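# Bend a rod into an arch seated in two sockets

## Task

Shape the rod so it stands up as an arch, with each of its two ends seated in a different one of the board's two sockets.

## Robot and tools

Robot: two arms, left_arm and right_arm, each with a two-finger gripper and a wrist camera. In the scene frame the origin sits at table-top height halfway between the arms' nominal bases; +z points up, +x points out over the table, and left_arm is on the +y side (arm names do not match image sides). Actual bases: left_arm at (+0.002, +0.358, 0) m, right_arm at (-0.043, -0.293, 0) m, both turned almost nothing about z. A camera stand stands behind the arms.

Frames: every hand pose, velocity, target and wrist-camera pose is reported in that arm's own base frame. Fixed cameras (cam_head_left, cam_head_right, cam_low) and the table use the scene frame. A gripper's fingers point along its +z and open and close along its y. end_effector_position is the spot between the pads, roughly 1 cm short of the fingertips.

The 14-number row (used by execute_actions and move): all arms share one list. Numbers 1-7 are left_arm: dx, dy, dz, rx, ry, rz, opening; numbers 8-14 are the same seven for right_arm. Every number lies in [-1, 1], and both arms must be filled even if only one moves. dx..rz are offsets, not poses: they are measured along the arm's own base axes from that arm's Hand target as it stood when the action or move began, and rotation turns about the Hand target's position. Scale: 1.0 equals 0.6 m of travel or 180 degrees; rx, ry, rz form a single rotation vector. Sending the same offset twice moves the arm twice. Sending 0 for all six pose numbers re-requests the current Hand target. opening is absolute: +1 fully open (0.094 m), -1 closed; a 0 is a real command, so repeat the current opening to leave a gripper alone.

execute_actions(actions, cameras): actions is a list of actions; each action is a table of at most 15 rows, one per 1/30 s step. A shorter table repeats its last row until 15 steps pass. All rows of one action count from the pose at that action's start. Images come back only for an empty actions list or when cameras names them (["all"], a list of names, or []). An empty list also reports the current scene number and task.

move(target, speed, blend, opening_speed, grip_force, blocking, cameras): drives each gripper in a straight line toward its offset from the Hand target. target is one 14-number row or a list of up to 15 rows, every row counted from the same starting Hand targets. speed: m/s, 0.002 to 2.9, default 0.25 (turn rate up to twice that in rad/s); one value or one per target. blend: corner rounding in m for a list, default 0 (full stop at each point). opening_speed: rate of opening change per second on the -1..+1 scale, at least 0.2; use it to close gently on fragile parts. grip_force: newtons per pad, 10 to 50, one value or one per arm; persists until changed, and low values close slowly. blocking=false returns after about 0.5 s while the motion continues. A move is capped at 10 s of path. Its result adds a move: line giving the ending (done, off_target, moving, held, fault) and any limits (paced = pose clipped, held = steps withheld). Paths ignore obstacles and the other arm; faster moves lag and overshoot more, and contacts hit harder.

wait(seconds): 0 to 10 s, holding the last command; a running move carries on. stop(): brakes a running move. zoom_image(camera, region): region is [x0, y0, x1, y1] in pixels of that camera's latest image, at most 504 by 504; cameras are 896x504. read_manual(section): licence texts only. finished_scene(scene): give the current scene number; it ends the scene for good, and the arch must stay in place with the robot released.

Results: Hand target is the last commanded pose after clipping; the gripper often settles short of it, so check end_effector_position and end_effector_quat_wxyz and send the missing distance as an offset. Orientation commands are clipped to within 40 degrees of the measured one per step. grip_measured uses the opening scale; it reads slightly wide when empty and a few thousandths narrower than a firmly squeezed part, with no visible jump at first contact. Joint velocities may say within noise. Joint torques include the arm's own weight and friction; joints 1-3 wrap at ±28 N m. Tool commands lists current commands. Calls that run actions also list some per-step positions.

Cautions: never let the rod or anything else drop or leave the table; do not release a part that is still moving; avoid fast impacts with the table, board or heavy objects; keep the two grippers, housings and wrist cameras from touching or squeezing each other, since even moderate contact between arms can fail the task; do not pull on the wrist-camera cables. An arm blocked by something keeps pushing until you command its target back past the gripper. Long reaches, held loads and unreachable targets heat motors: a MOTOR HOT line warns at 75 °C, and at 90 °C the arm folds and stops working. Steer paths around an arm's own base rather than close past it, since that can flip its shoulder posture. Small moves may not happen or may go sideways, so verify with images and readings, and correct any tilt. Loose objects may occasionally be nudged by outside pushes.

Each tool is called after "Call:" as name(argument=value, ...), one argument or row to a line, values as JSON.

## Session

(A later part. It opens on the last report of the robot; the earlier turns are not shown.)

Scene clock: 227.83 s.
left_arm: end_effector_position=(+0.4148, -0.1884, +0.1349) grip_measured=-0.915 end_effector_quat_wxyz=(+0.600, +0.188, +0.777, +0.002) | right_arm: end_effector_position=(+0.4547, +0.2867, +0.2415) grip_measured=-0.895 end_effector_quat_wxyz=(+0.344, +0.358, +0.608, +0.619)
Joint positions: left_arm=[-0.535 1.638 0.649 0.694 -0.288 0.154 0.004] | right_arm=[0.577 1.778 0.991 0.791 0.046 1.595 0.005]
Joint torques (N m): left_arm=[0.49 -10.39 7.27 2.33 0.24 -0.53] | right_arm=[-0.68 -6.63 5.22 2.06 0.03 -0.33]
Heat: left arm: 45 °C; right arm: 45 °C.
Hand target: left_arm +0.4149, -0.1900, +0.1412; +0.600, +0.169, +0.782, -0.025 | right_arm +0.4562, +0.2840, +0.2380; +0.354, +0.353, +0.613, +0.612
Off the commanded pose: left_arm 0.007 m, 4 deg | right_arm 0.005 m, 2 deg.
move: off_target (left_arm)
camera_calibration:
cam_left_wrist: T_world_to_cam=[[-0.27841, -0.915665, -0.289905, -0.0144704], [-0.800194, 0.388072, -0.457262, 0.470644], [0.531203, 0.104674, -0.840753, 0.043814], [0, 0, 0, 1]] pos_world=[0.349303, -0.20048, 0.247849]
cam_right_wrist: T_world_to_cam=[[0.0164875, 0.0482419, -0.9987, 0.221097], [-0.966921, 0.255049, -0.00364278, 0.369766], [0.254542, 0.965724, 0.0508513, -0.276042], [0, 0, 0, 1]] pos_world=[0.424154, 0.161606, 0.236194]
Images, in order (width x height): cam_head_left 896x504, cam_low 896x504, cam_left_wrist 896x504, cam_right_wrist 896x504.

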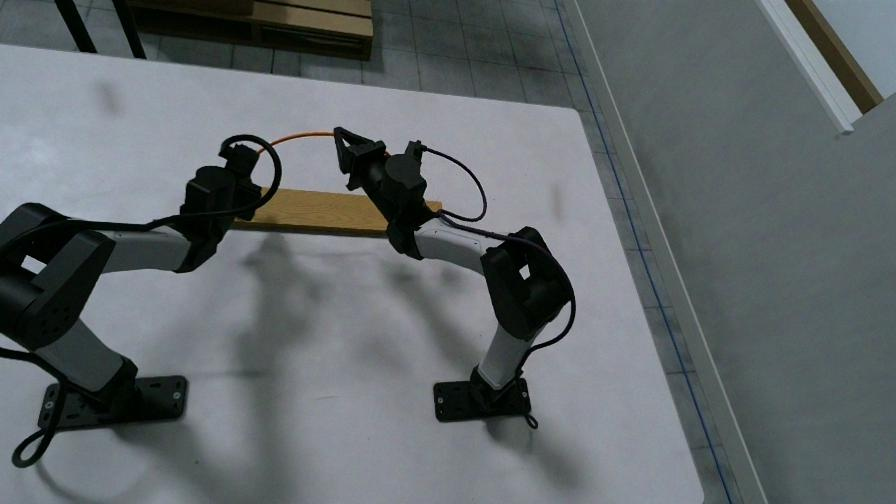

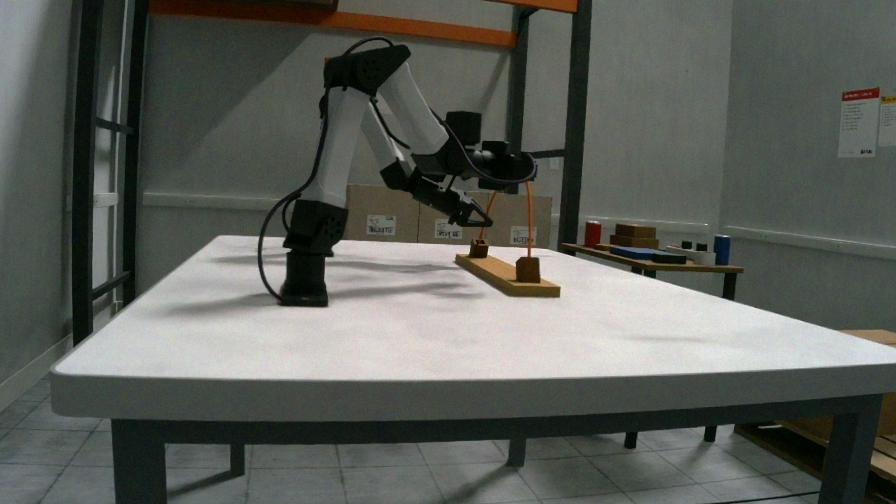

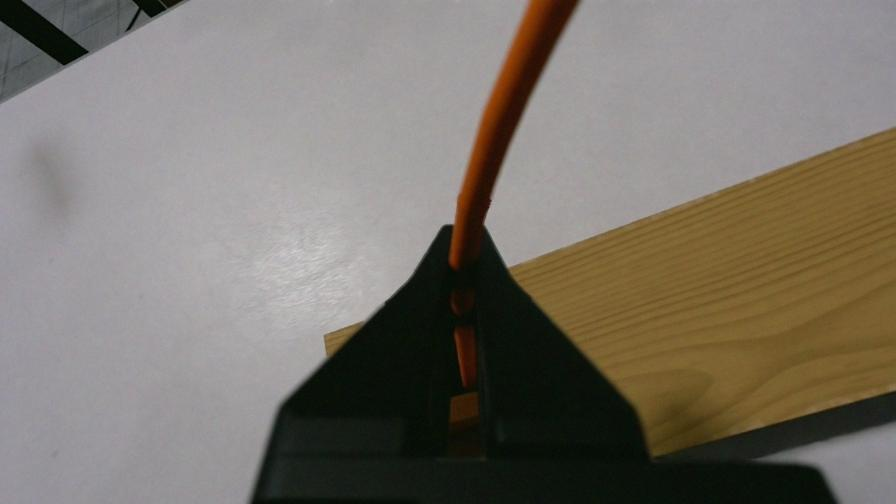

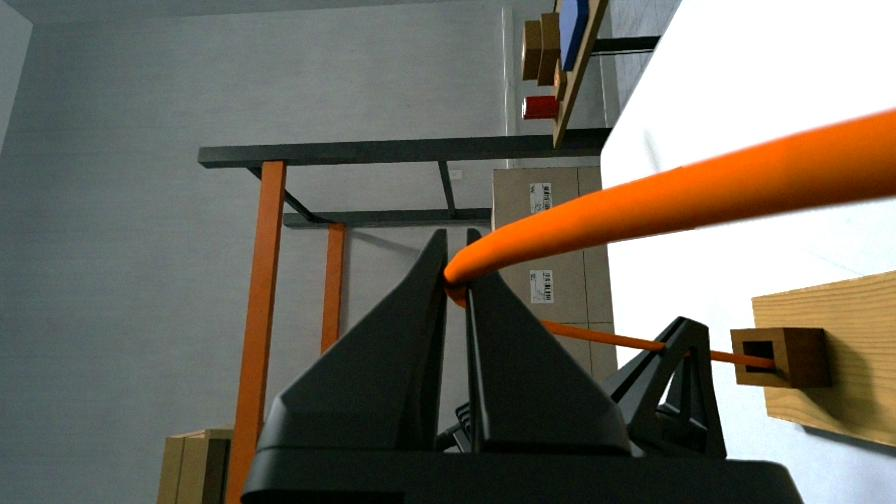

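Call:
move(
  target=[
    [0, 0.003, 0, 0, 0, 0, -0.6, 0, 0, 0.0, 0, 0, 0, -1],
    [0, 0.003, 0, 0, 0, 0, -0.2, 0, 0, 0.0, 0, 0, 0, -1],
    [-0.145, 0.035, 0.045, 0, 0, 0, -0.2, 0, 0, 0.0, 0, 0, 0, -1],
  ],
  cameras=["all"],
  speed=0.05,
  opening_speed=0.4,
)

Call:
zoom_image(
  camera="cam_low",
  region=[430, 130, 580, 310],
)

Scene clock: 235.47 s.
left_arm: end_effector_position=(+0.3312, -0.1700, +0.1675) grip_measured=-0.202 end_effector_quat_wxyz=(+0.599, +0.176, +0.781, -0.022) | right_arm: end_effector_position=(+0.4552, +0.2860, +0.2430) grip_measured=-0.896 end_effector_quat_wxyz=(+0.346, +0.357, +0.606, +0.621)
Joint positions: left_arm=[-0.644 1.178 0.449 0.422 -0.37 0.071 0.038] | right_arm=[0.576 1.778 0.991 0.797 0.046 1.595 0.005]
Joint torques (N m): left_arm=[-0.81 -5.9 6.61 2.53 -0.14 -0.09] | right_arm=[-0.54 -6.6 5.2 2 0.02 -0.3]
Heat: left arm: 46 °C; right arm: 44 °C.
Hand target: left_arm +0.3280, -0.1690, +0.1683; +0.600, +0.169, +0.782, -0.024 | right_arm +0.4562, +0.2840, +0.2380; +0.354, +0.353, +0.613, +0.612
Off the commanded pose: left_arm 0.003 m, 1 deg | right_arm 0.006 m, 2 deg.
move: done
camera_calibration:
cam_left_wrist: T_world_to_cam=[[-0.289792, -0.926775, -0.238976, -0.0181119], [-0.804469, 0.371136, -0.463776, 0.41116], [0.518508, 0.05785, -0.853113, 0.112032], [0, 0, 0, 1]] pos_world=[0.267427, -0.175863, 0.281934]
cam_right_wrist: T_world_to_cam=[[0.0218096, 0.0511465, -0.998453, 0.219346], [-0.966503, 0.25653, -0.00797081, 0.370848], [0.255725, 0.965182, 0.0550281, -0.276897], [0, 0, 0, 1]] pos_world=[0.424452, 0.160903, 0.2372]

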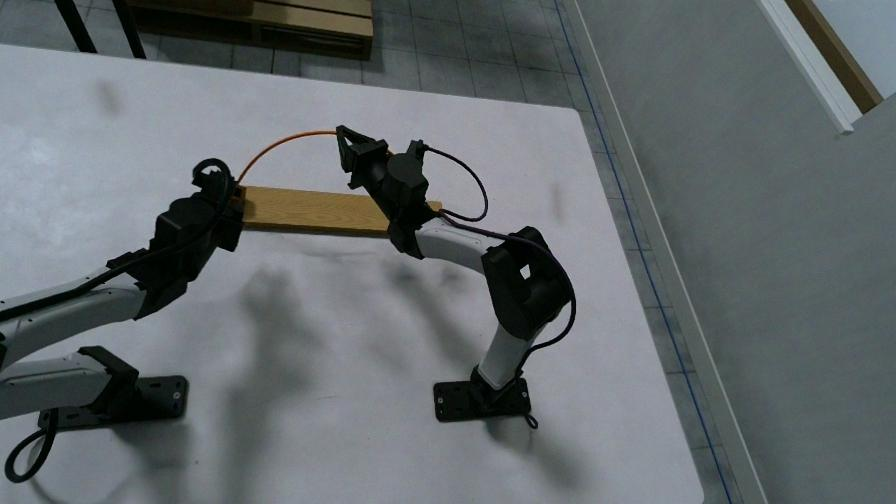

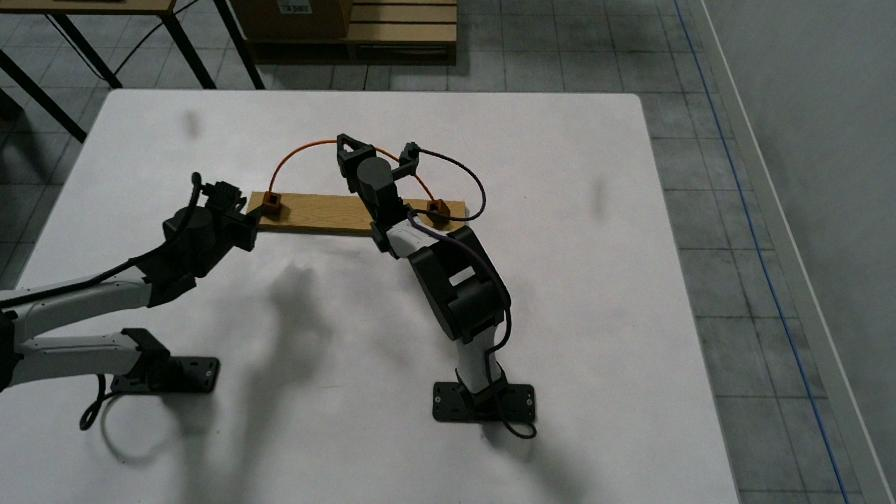

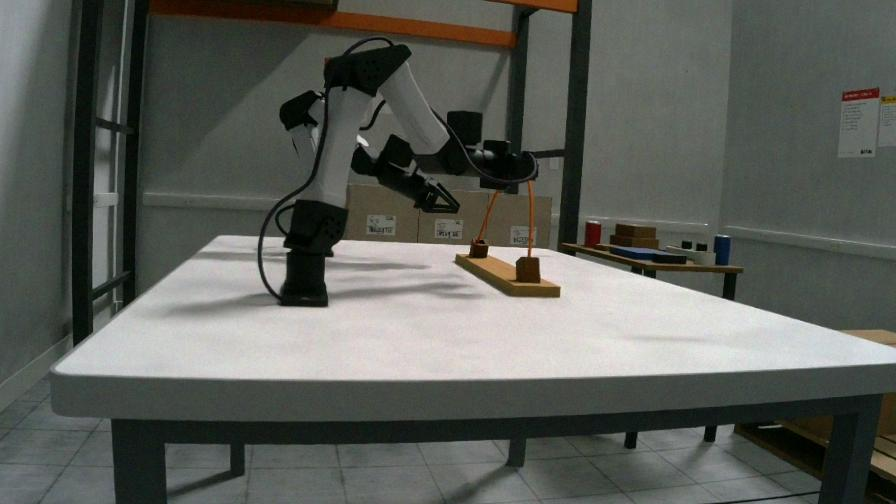

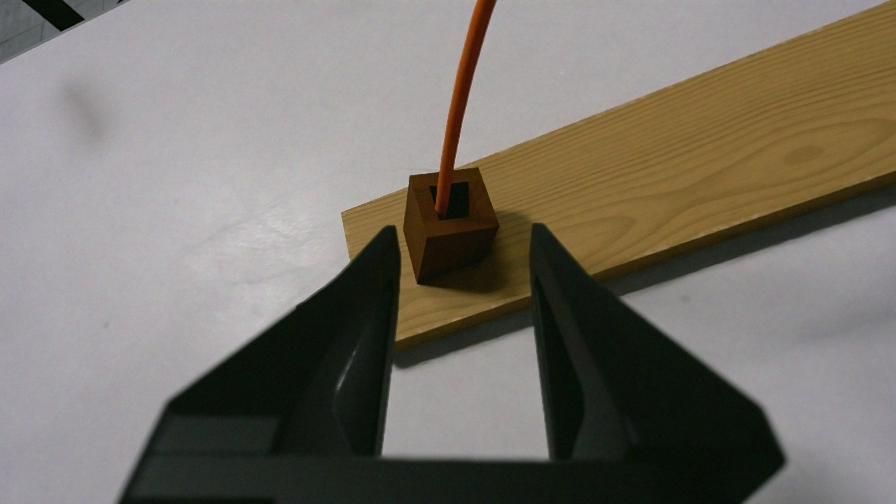

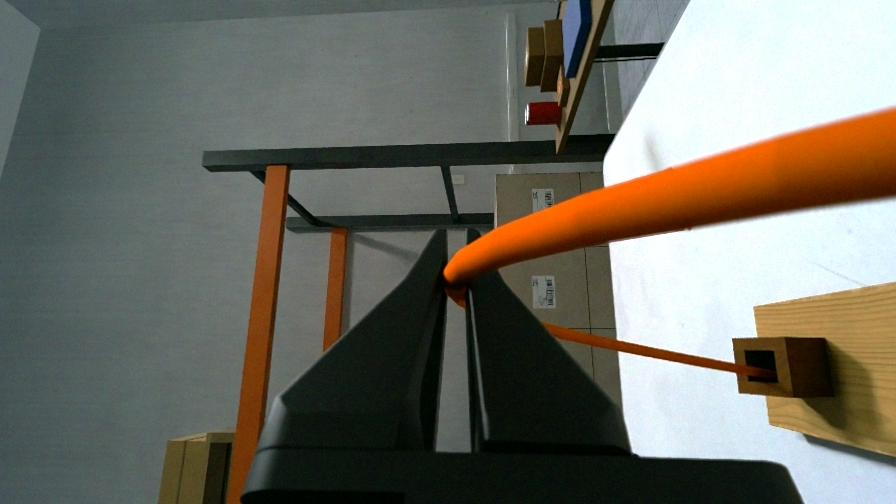

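Scaled by 2.800 from the camera's 896x504 image, which has a finer 1280x720 frame.

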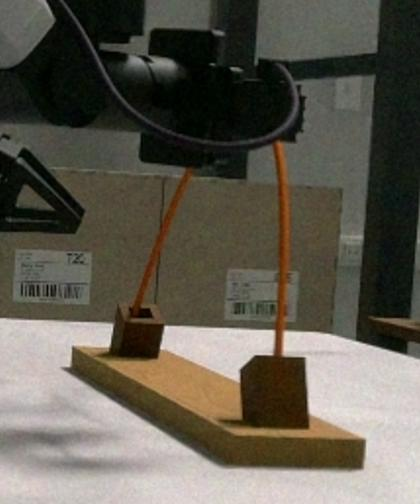

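Call:
move(
  target=[
    [0, 0, 0, 0, 0, 0, -0.2, -0.03, 0.0, 0.0, 0, 0, 0, -1],
  ],
  cameras=["all"],
  speed=0.04,
)

Call:
zoom_image(
  camera="cam_low",
  region=[430, 130, 580, 310],
)

Call:
zoom_image(
  camera="cam_head_right",
  region=[240, 110, 480, 250],
)

Scene clock: 247.50 s.
left_arm: end_effector_position=(+0.3311, -0.1699, +0.1673) grip_measured=-0.202 end_effector_quat_wxyz=(+0.598, +0.176, +0.781, -0.022) | right_arm: end_effector_position=(+0.4465, +0.2814, +0.2365) grip_measured=-0.896 end_effector_quat_wxyz=(+0.350, +0.363, +0.603, +0.618)
Joint positions: left_arm=[-0.644 1.178 0.449 0.421 -0.37 0.071 0.038] | right_arm=[0.587 1.758 0.937 0.83 0.073 1.595 0.005]
Joint torques (N m): left_arm=[-0.8 -5.9 6.61 2.54 -0.14 -0.1] | right_arm=[0.81 -8.8 4.34 1.79 0.01 -0.31]
Heat: left arm: 47 °C; right arm: 44 °C.
Hand target: left_arm +0.3280, -0.1690, +0.1682; +0.600, +0.169, +0.782, -0.025 | right_arm +0.4383, +0.2839, +0.2379; +0.354, +0.353, +0.613, +0.612
Off the commanded pose: left_arm 0.003 m, 1 deg | right_arm 0.009 m, 2 deg.
move: done
camera_calibration:
cam_left_wrist: T_world_to_cam=[[-0.289906, -0.926774, -0.238838, -0.018051], [-0.804826, 0.371122, -0.463167, 0.410999], [0.517889, 0.057948, -0.853483, 0.112227], [0, 0, 0, 1]] pos_world=[0.267429, -0.175763, 0.281834]
cam_right_wrist: T_world_to_cam=[[0.0213981, 0.0507223, -0.998484, 0.213539], [-0.962075, 0.272702, -0.00676478, 0.356772], [0.271945, 0.960761, 0.054634, -0.275851], [0, 0, 0, 1]] pos_world=[0.413688, 0.156904, 0.2307]

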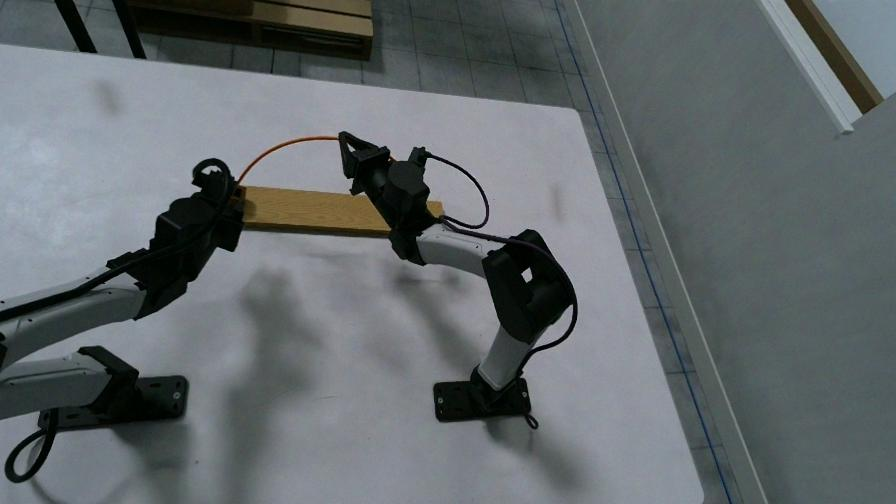

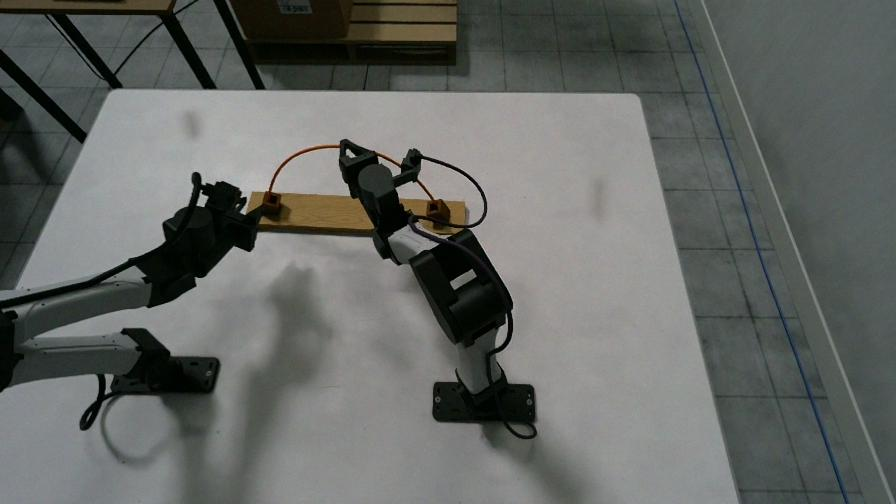

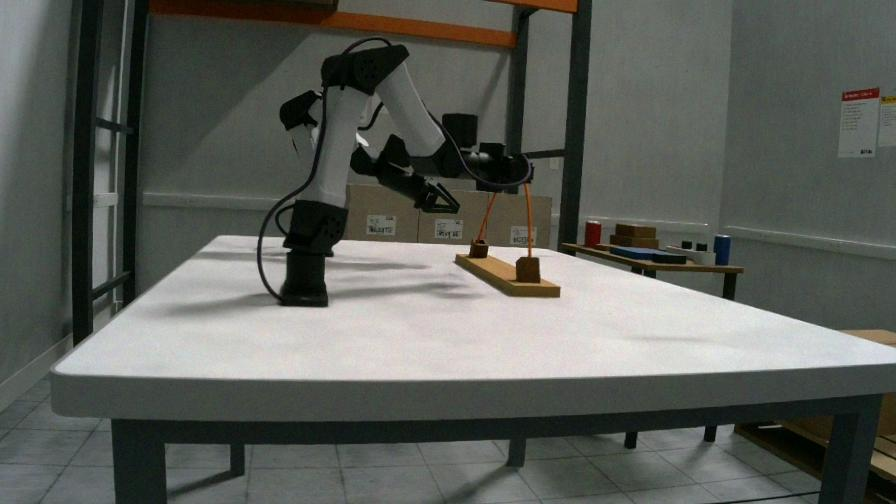

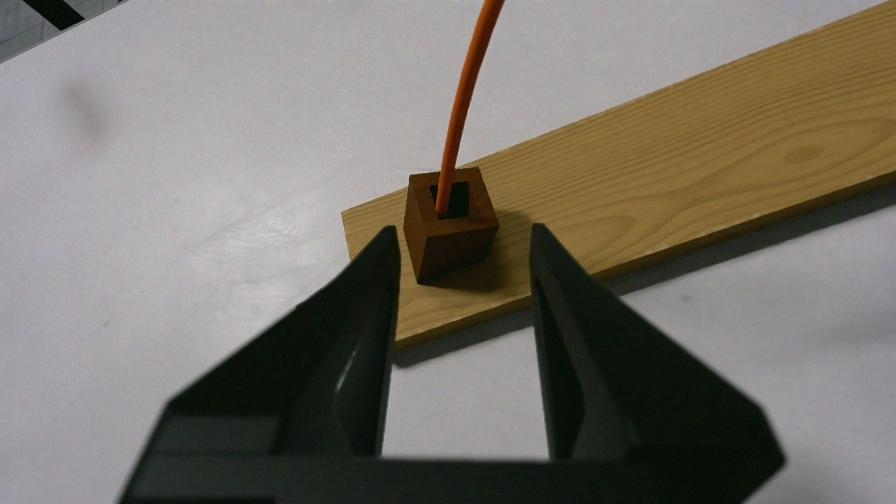

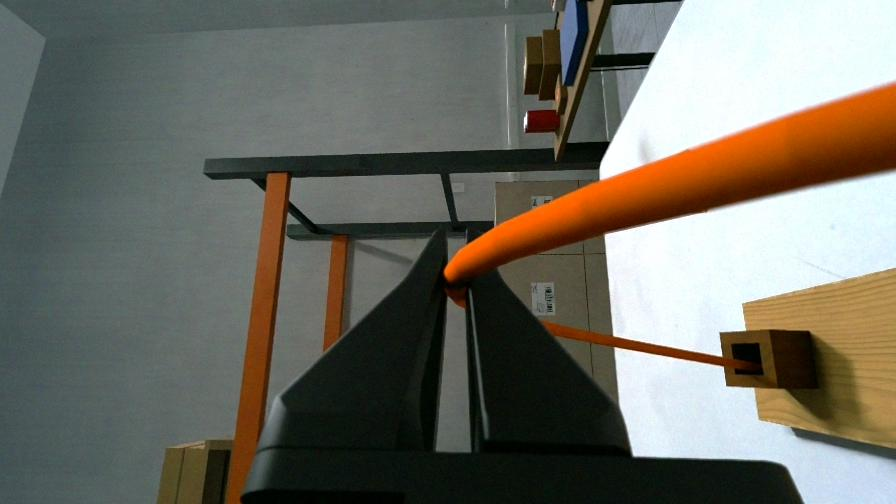

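Scaled by 2.800 from the camera's 896x504 image, which has a finer 1280x720 frame.

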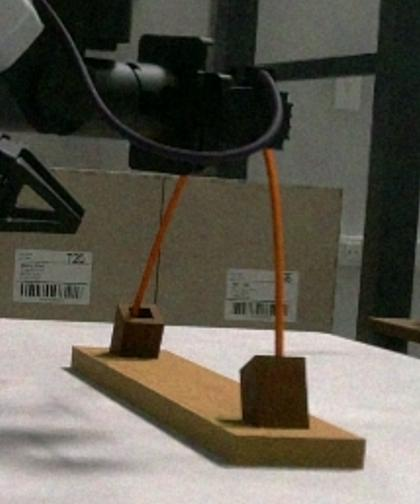

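Scaled by 2.100 from the camera's 896x504 image, which has a finer 1280x720 frame.

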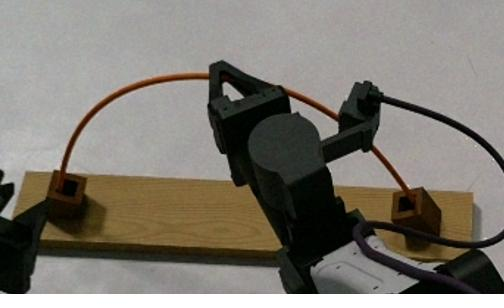

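Call:
move(
  target=[
    [0, 0, 0, 0, 0, 0, -0.2, -0.012, 0.0, 0.0, 0, 0, 0, -1],
    [0, 0, 0, 0, 0, 0, -0.2, 0.002, -0.003, 0.0, 0, 0, 0, -1],
  ],
  cameras=["cam_head_right", "cam_low"],
  speed=0.03,
)

Call:
zoom_image(
  camera="cam_low",
  region=[430, 130, 580, 310],
)

Call:
zoom_image(
  camera="cam_head_right",
  region=[240, 110, 480, 250],
)

Scene clock: 251.83 s.
left_arm: end_effector_position=(+0.3311, -0.1699, +0.1673) grip_measured=-0.202 end_effector_quat_wxyz=(+0.598, +0.176, +0.781, -0.022) | right_arm: end_effector_position=(+0.4399, +0.2806, +0.2371) grip_measured=-0.896 end_effector_quat_wxyz=(+0.351, +0.363, +0.603, +0.618)
Joint positions: left_arm=[-0.644 1.178 0.449 0.421 -0.37 0.071 0.038] | right_arm=[0.596 1.737 0.913 0.834 0.085 1.596 0.005]
Joint torques (N m): left_arm=[-0.84 -5.87 6.63 2.53 -0.15 -0.11] | right_arm=[-0.4 -7.08 6.2 1.74 -0.13 -0.31]
Heat: left arm: 47 °C; right arm: 44 °C.
Hand target: left_arm +0.3280, -0.1690, +0.1682; +0.600, +0.169, +0.782, -0.025 | right_arm +0.4394, +0.2821, +0.2381; +0.354, +0.353, +0.613, +0.612
Off the commanded pose: left_arm 0.003 m, 1 deg | right_arm 0.002 m, 2 deg.
move: done
Images, in order (width x height): cam_head_right 896x504, cam_low 896x504.

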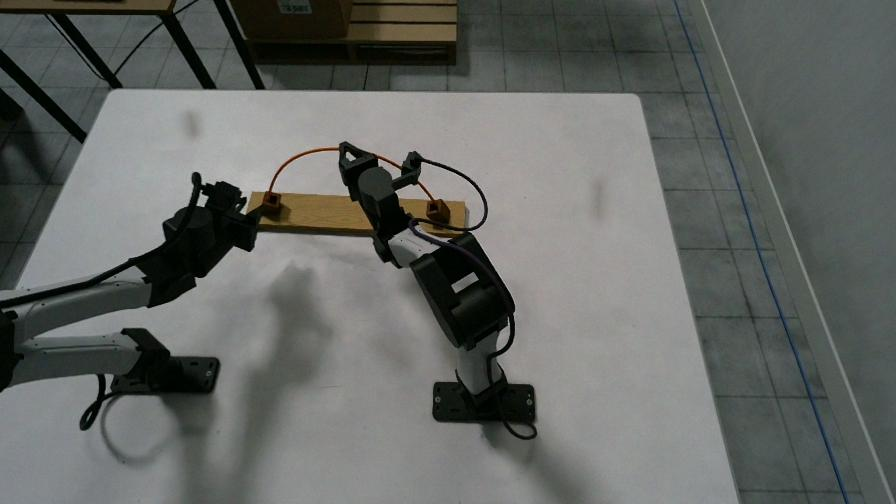

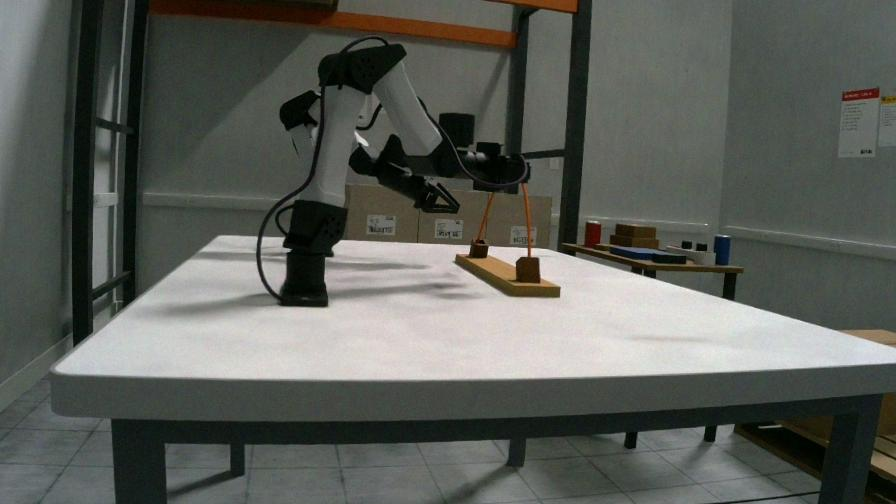

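Scaled by 2.800 from the camera's 896x504 image, which has a finer 1280x720 frame.

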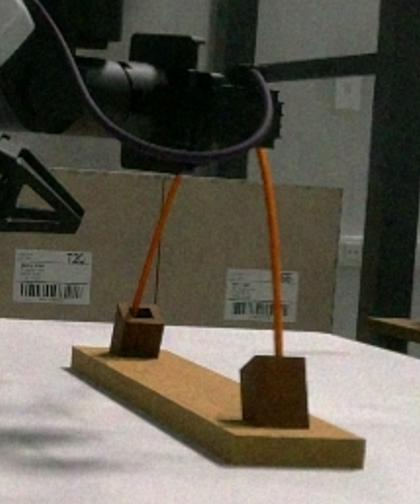

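Scaled by 2.100 from the camera's 896x504 image, which has a finer 1280x720 frame.

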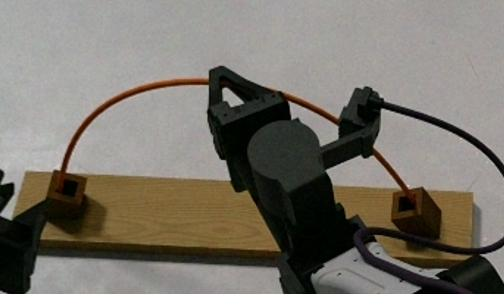

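Call:
move(
  target=[
    [0, 0, 0, 0, 0, 0, -0.2, 0, 0, 0.0, 0, 0, 0, -0.5],
  ],
  cameras=["cam_head_right", "cam_low", "cam_right_wrist"],
  speed=0.03,
  opening_speed=0.3,
)

Call:
zoom_image(
  camera="cam_low",
  region=[430, 130, 580, 310],
)

Call:
zoom_image(
  camera="cam_head_right",
  region=[240, 110, 480, 250],
)

Scene clock: 258.40 s.
left_arm: end_effector_position=(+0.3311, -0.1699, +0.1673) grip_measured=-0.202 end_effector_quat_wxyz=(+0.598, +0.176, +0.781, -0.022) | right_arm: end_effector_position=(+0.4395, +0.2811, +0.2302) grip_measured=-0.503 end_effector_quat_wxyz=(+0.351, +0.362, +0.615, +0.607)
Joint positions: left_arm=[-0.644 1.178 0.449 0.421 -0.37 0.071 0.038] | right_arm=[0.596 1.737 0.913 0.807 0.081 1.579 0.023]
Joint torques (N m): left_arm=[-0.84 -5.93 6.61 2.53 -0.15 -0.1] | right_arm=[-0.42 -7.12 6.23 2.02 -0.1 -0.17]
Heat: left arm: 47 °C; right arm: 44 °C.
Hand target: left_arm +0.3280, -0.1690, +0.1682; +0.600, +0.169, +0.782, -0.025 | right_arm +0.4395, +0.2821, +0.2382; +0.354, +0.353, +0.613, +0.612
Off the commanded pose: left_arm 0.003 m, 1 deg | right_arm 0.008 m, 1 deg.
move: done
camera_calibration:
cam_right_wrist: T_world_to_cam=[[0.00743914, 0.0220558, -0.999729, 0.2219], [-0.96257, 0.271032, -0.00118318, 0.34954], [0.270933, 0.962318, 0.0232465, -0.266089], [0, 0, 0, 1]] pos_world=[0.406899, 0.156431, 0.228439]
Images, in order (width x height): cam_head_right 896x504, cam_low 896x504, cam_right_wrist 896x504.

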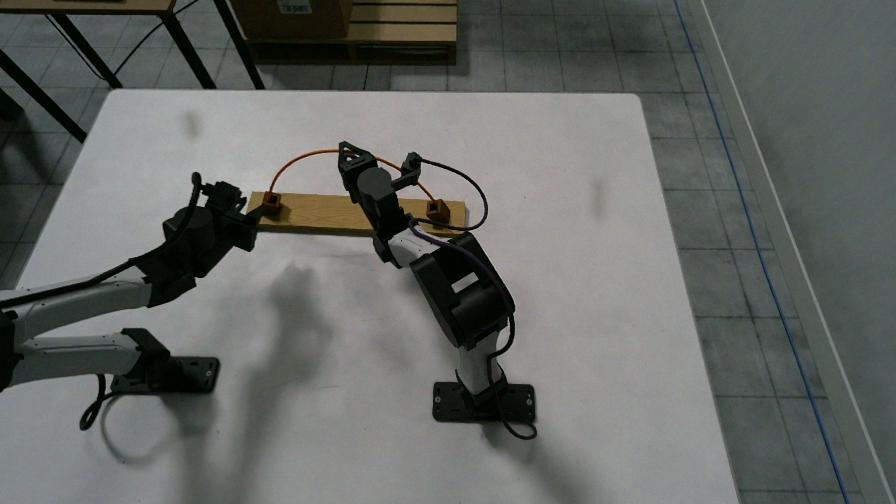

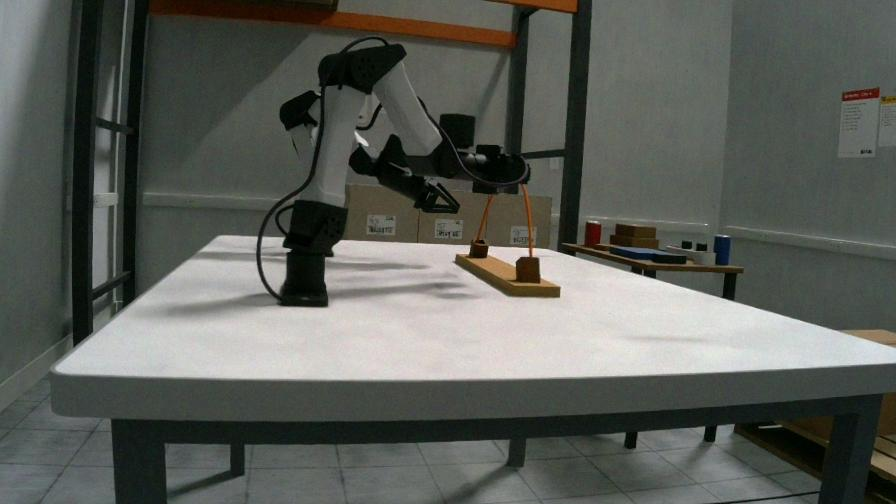

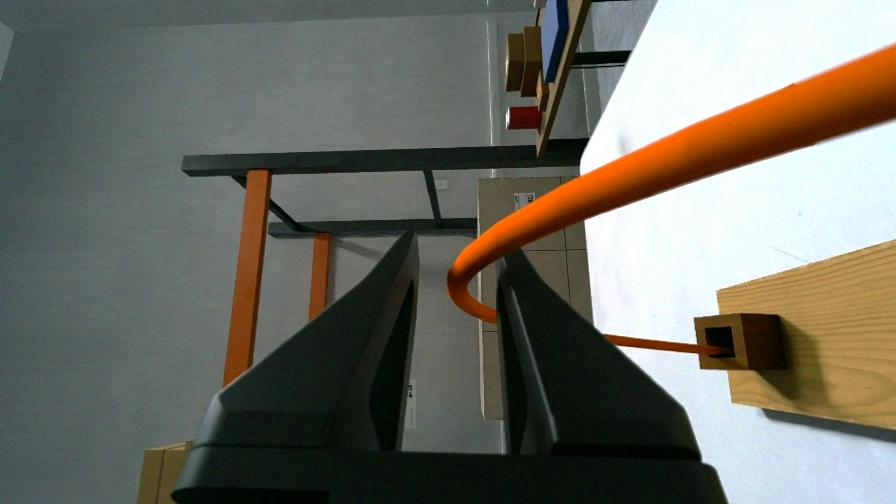

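Scaled by 2.800 from the camera's 896x504 image, which has a finer 1280x720 frame.

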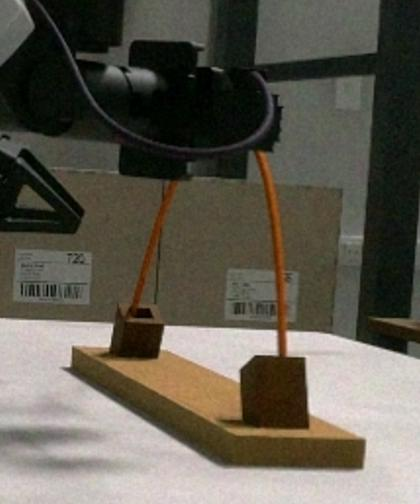

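Scaled by 2.100 from the camera's 896x504 image, which has a finer 1280x720 frame.

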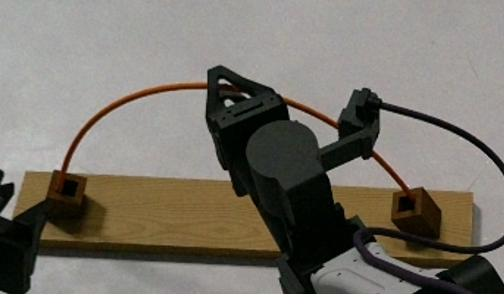

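Call:
move(
  target=[
    [0, 0, 0, 0, 0, 0, -0.2, 0, 0, 0.004, 0, 0, 0, -0.2],
    [0, 0, 0, 0, 0, 0, -0.2, -0.19, -0.113, 0.004, 0, 0, 0, -0.2],
  ],
  cameras=["all"],
  speed=0.05,
  opening_speed=0.3,
)

Call:
zoom_image(
  camera="cam_low",
  region=[430, 130, 580, 310],
)

Call:
zoom_image(
  camera="cam_head_right",
  region=[240, 110, 480, 250],
)

Scene clock: 267.03 s.
left_arm: end_effector_position=(+0.3311, -0.1699, +0.1673) grip_measured=-0.202 end_effector_quat_wxyz=(+0.598, +0.176, +0.781, -0.022) | right_arm: end_effector_position=(+0.3277, +0.2181, +0.2434) grip_measured=-0.203 end_effector_quat_wxyz=(+0.347, +0.350, +0.611, +0.620)
Joint positions: left_arm=[-0.644 1.178 0.449 0.421 -0.37 0.071 0.038] | right_arm=[0.624 1.194 0.468 0.735 0.084 1.579 0.037]
Joint torques (N m): left_arm=[-0.85 -5.9 6.6 2.54 -0.15 -0.1] | right_arm=[0.14 -4.03 4.82 1.87 0.2 -0.16]
Heat: left arm: 48 °C; right arm: 45 °C.
Hand target: left_arm +0.3280, -0.1690, +0.1682; +0.600, +0.169, +0.782, -0.025 | right_arm +0.3254, +0.2144, +0.2405; +0.354, +0.353, +0.613, +0.612
Off the commanded pose: left_arm 0.003 m, 1 deg | right_arm 0.005 m, 1 deg.
move: done
camera_calibration:
cam_left_wrist: T_world_to_cam=[[-0.289906, -0.926774, -0.238838, -0.018051], [-0.804826, 0.371122, -0.463167, 0.410999], [0.517889, 0.057948, -0.853483, 0.112227], [0, 0, 0, 1]] pos_world=[0.267429, -0.175763, 0.281834]
cam_right_wrist: T_world_to_cam=[[0.0287251, 0.0375358, -0.998882, 0.226757], [-0.968968, 0.246485, -0.0186025, 0.270684], [0.245511, 0.968419, 0.0434513, -0.173321], [0, 0, 0, 1]] pos_world=[0.298323, 0.0926161, 0.23907]

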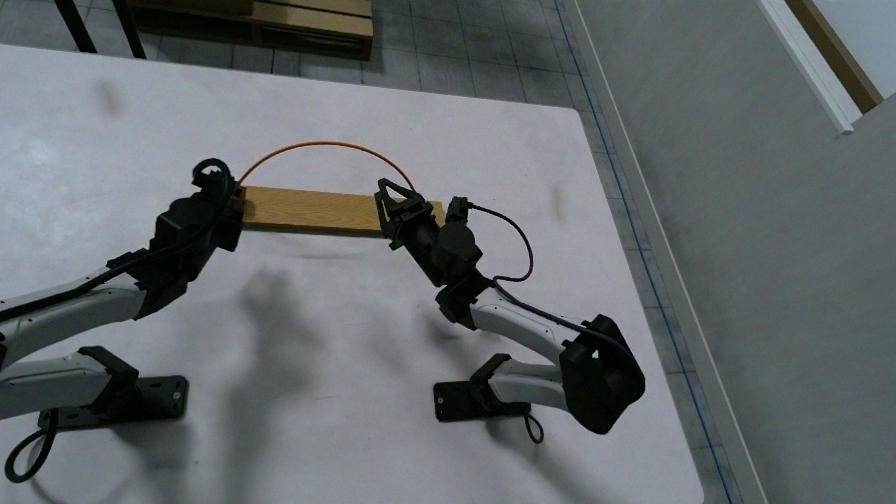

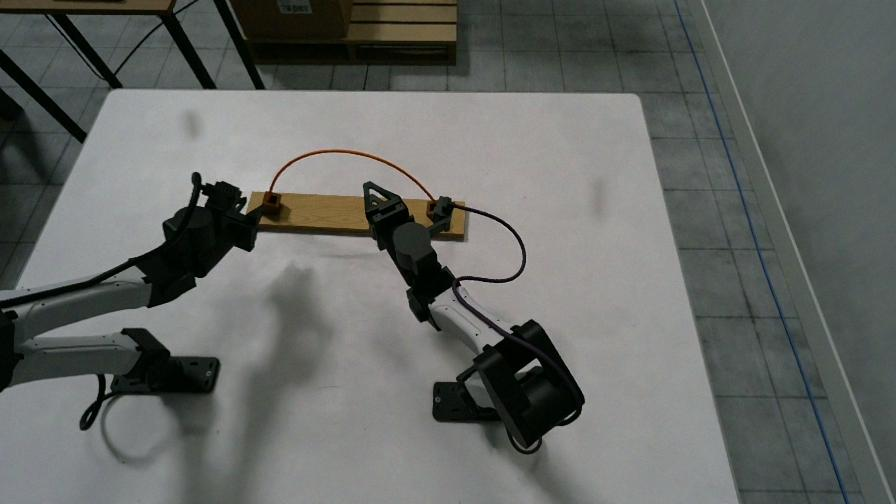

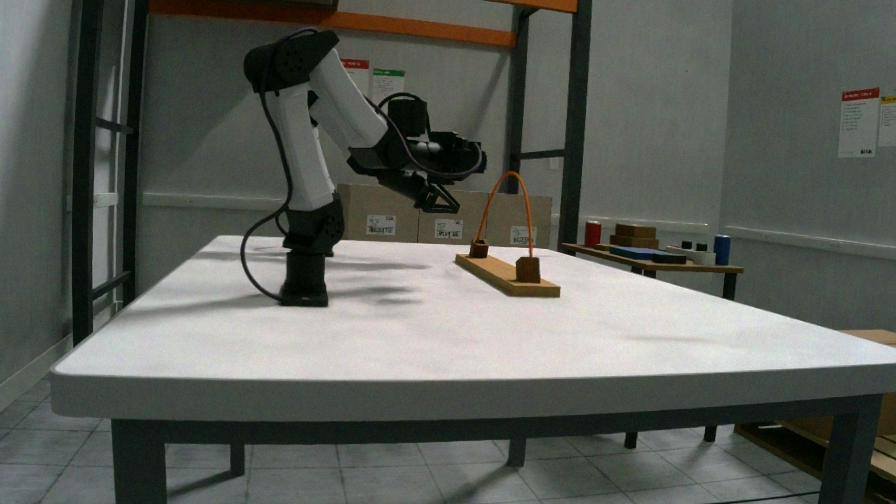

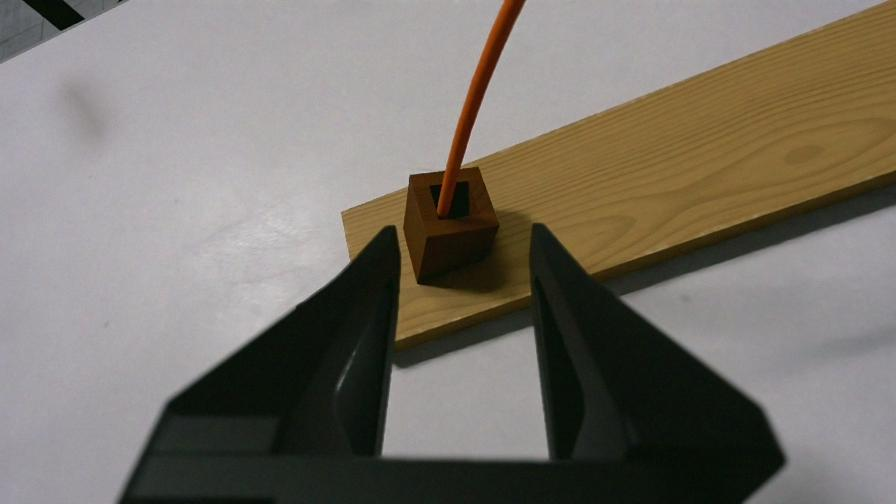

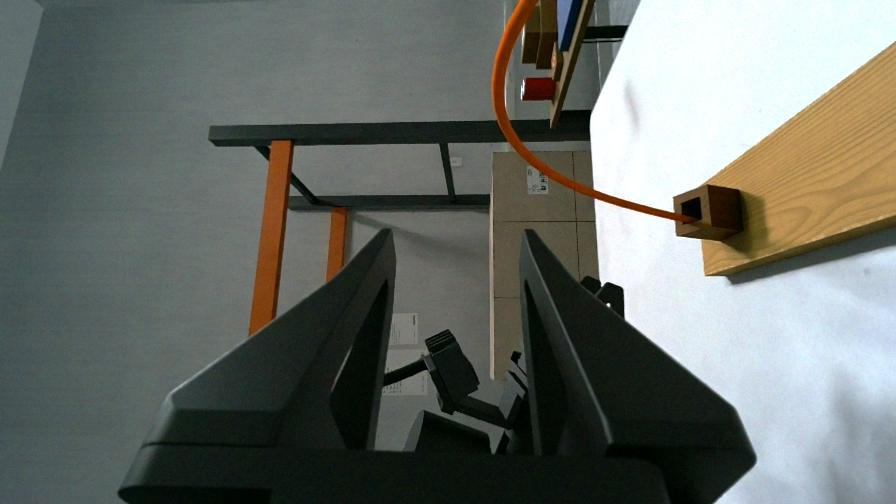

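Scaled by 2.800 from the camera's 896x504 image, which has a finer 1280x720 frame.

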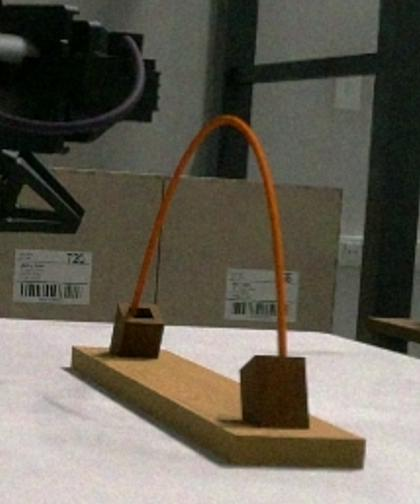

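Scaled by 2.100 from the camera's 896x504 image, which has a finer 1280x720 frame.

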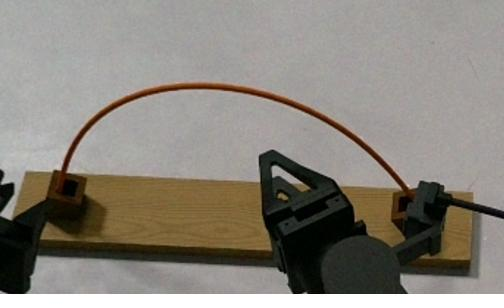

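Call:
wait(
  seconds=3,
  cameras=["cam_low", "cam_head_right"],
)

Call:
zoom_image(
  camera="cam_low",
  region=[430, 130, 580, 310],
)

Call:
zoom_image(
  camera="cam_head_right",
  region=[240, 110, 480, 250],
)

Scene clock: 271.70 s.
left_arm: end_effector_position=(+0.3311, -0.1699, +0.1673) grip_measured=-0.202 end_effector_quat_wxyz=(+0.598, +0.176, +0.781, -0.022) | right_arm: end_effector_position=(+0.3277, +0.2180, +0.2433) grip_measured=-0.203 end_effector_quat_wxyz=(+0.347, +0.350, +0.611, +0.619)
Joint positions: left_arm=[-0.644 1.178 0.449 0.421 -0.37 0.071 0.038] | right_arm=[0.624 1.194 0.468 0.734 0.084 1.579 0.037]
Joint torques (N m): left_arm=[-0.84 -5.9 6.63 2.53 -0.15 -0.09] | right_arm=[0.16 -4.01 4.82 1.85 0.2 -0.16]
Heat: left arm: 48 °C; right arm: 45 °C.
Hand target: left_arm +0.3280, -0.1690, +0.1682; +0.600, +0.169, +0.782, -0.025 | right_arm +0.3255, +0.2143, +0.2405; +0.354, +0.353, +0.613, +0.612
Tool commands: left_gripper/opening=-0.2 right_gripper/opening=-0.2
Off the commanded pose: left_arm 0.003 m, 1 deg | right_arm 0.005 m, 1 deg.
wait: 3.00 s; at rest from the start
Images, in order (width x height): cam_head_right 896x504, cam_low 896x504.

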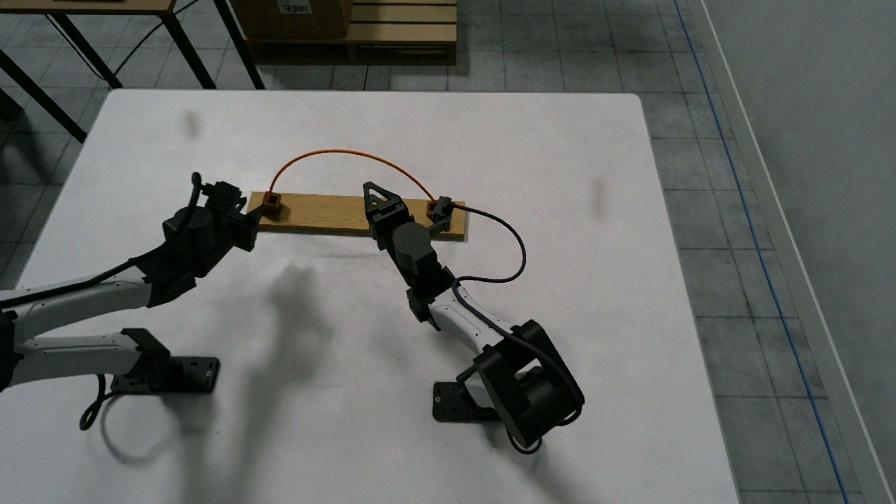

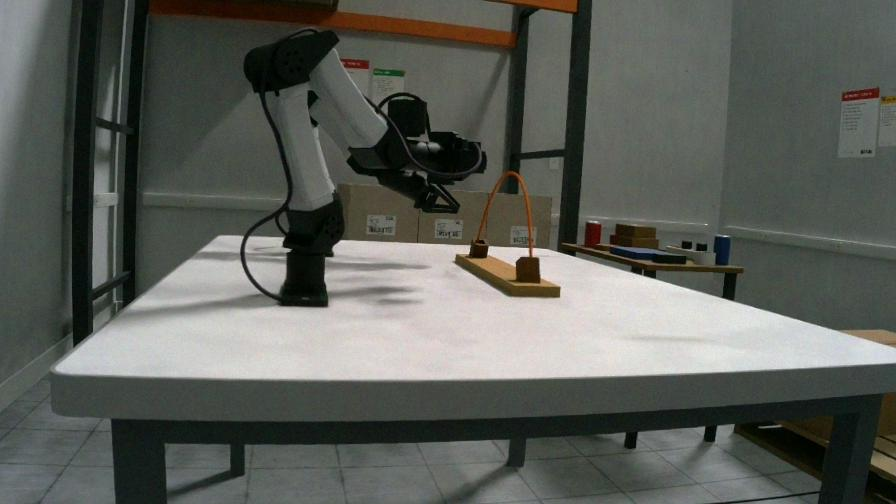

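Scaled by 2.800 from the camera's 896x504 image, which has a finer 1280x720 frame.

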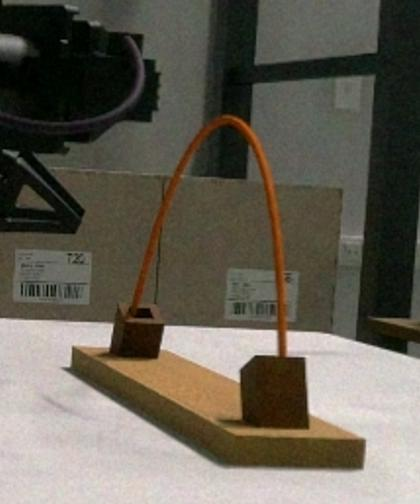

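Scaled by 2.100 from the camera's 896x504 image, which has a finer 1280x720 frame.

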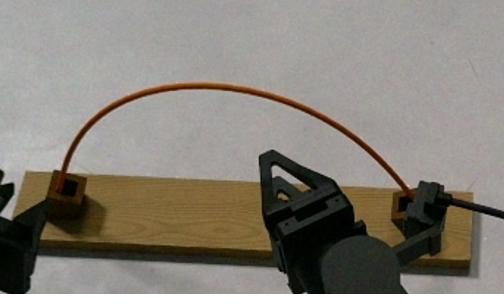

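Call:
finished_scene(
  scene=2,
)

The scene is finished: the task was done.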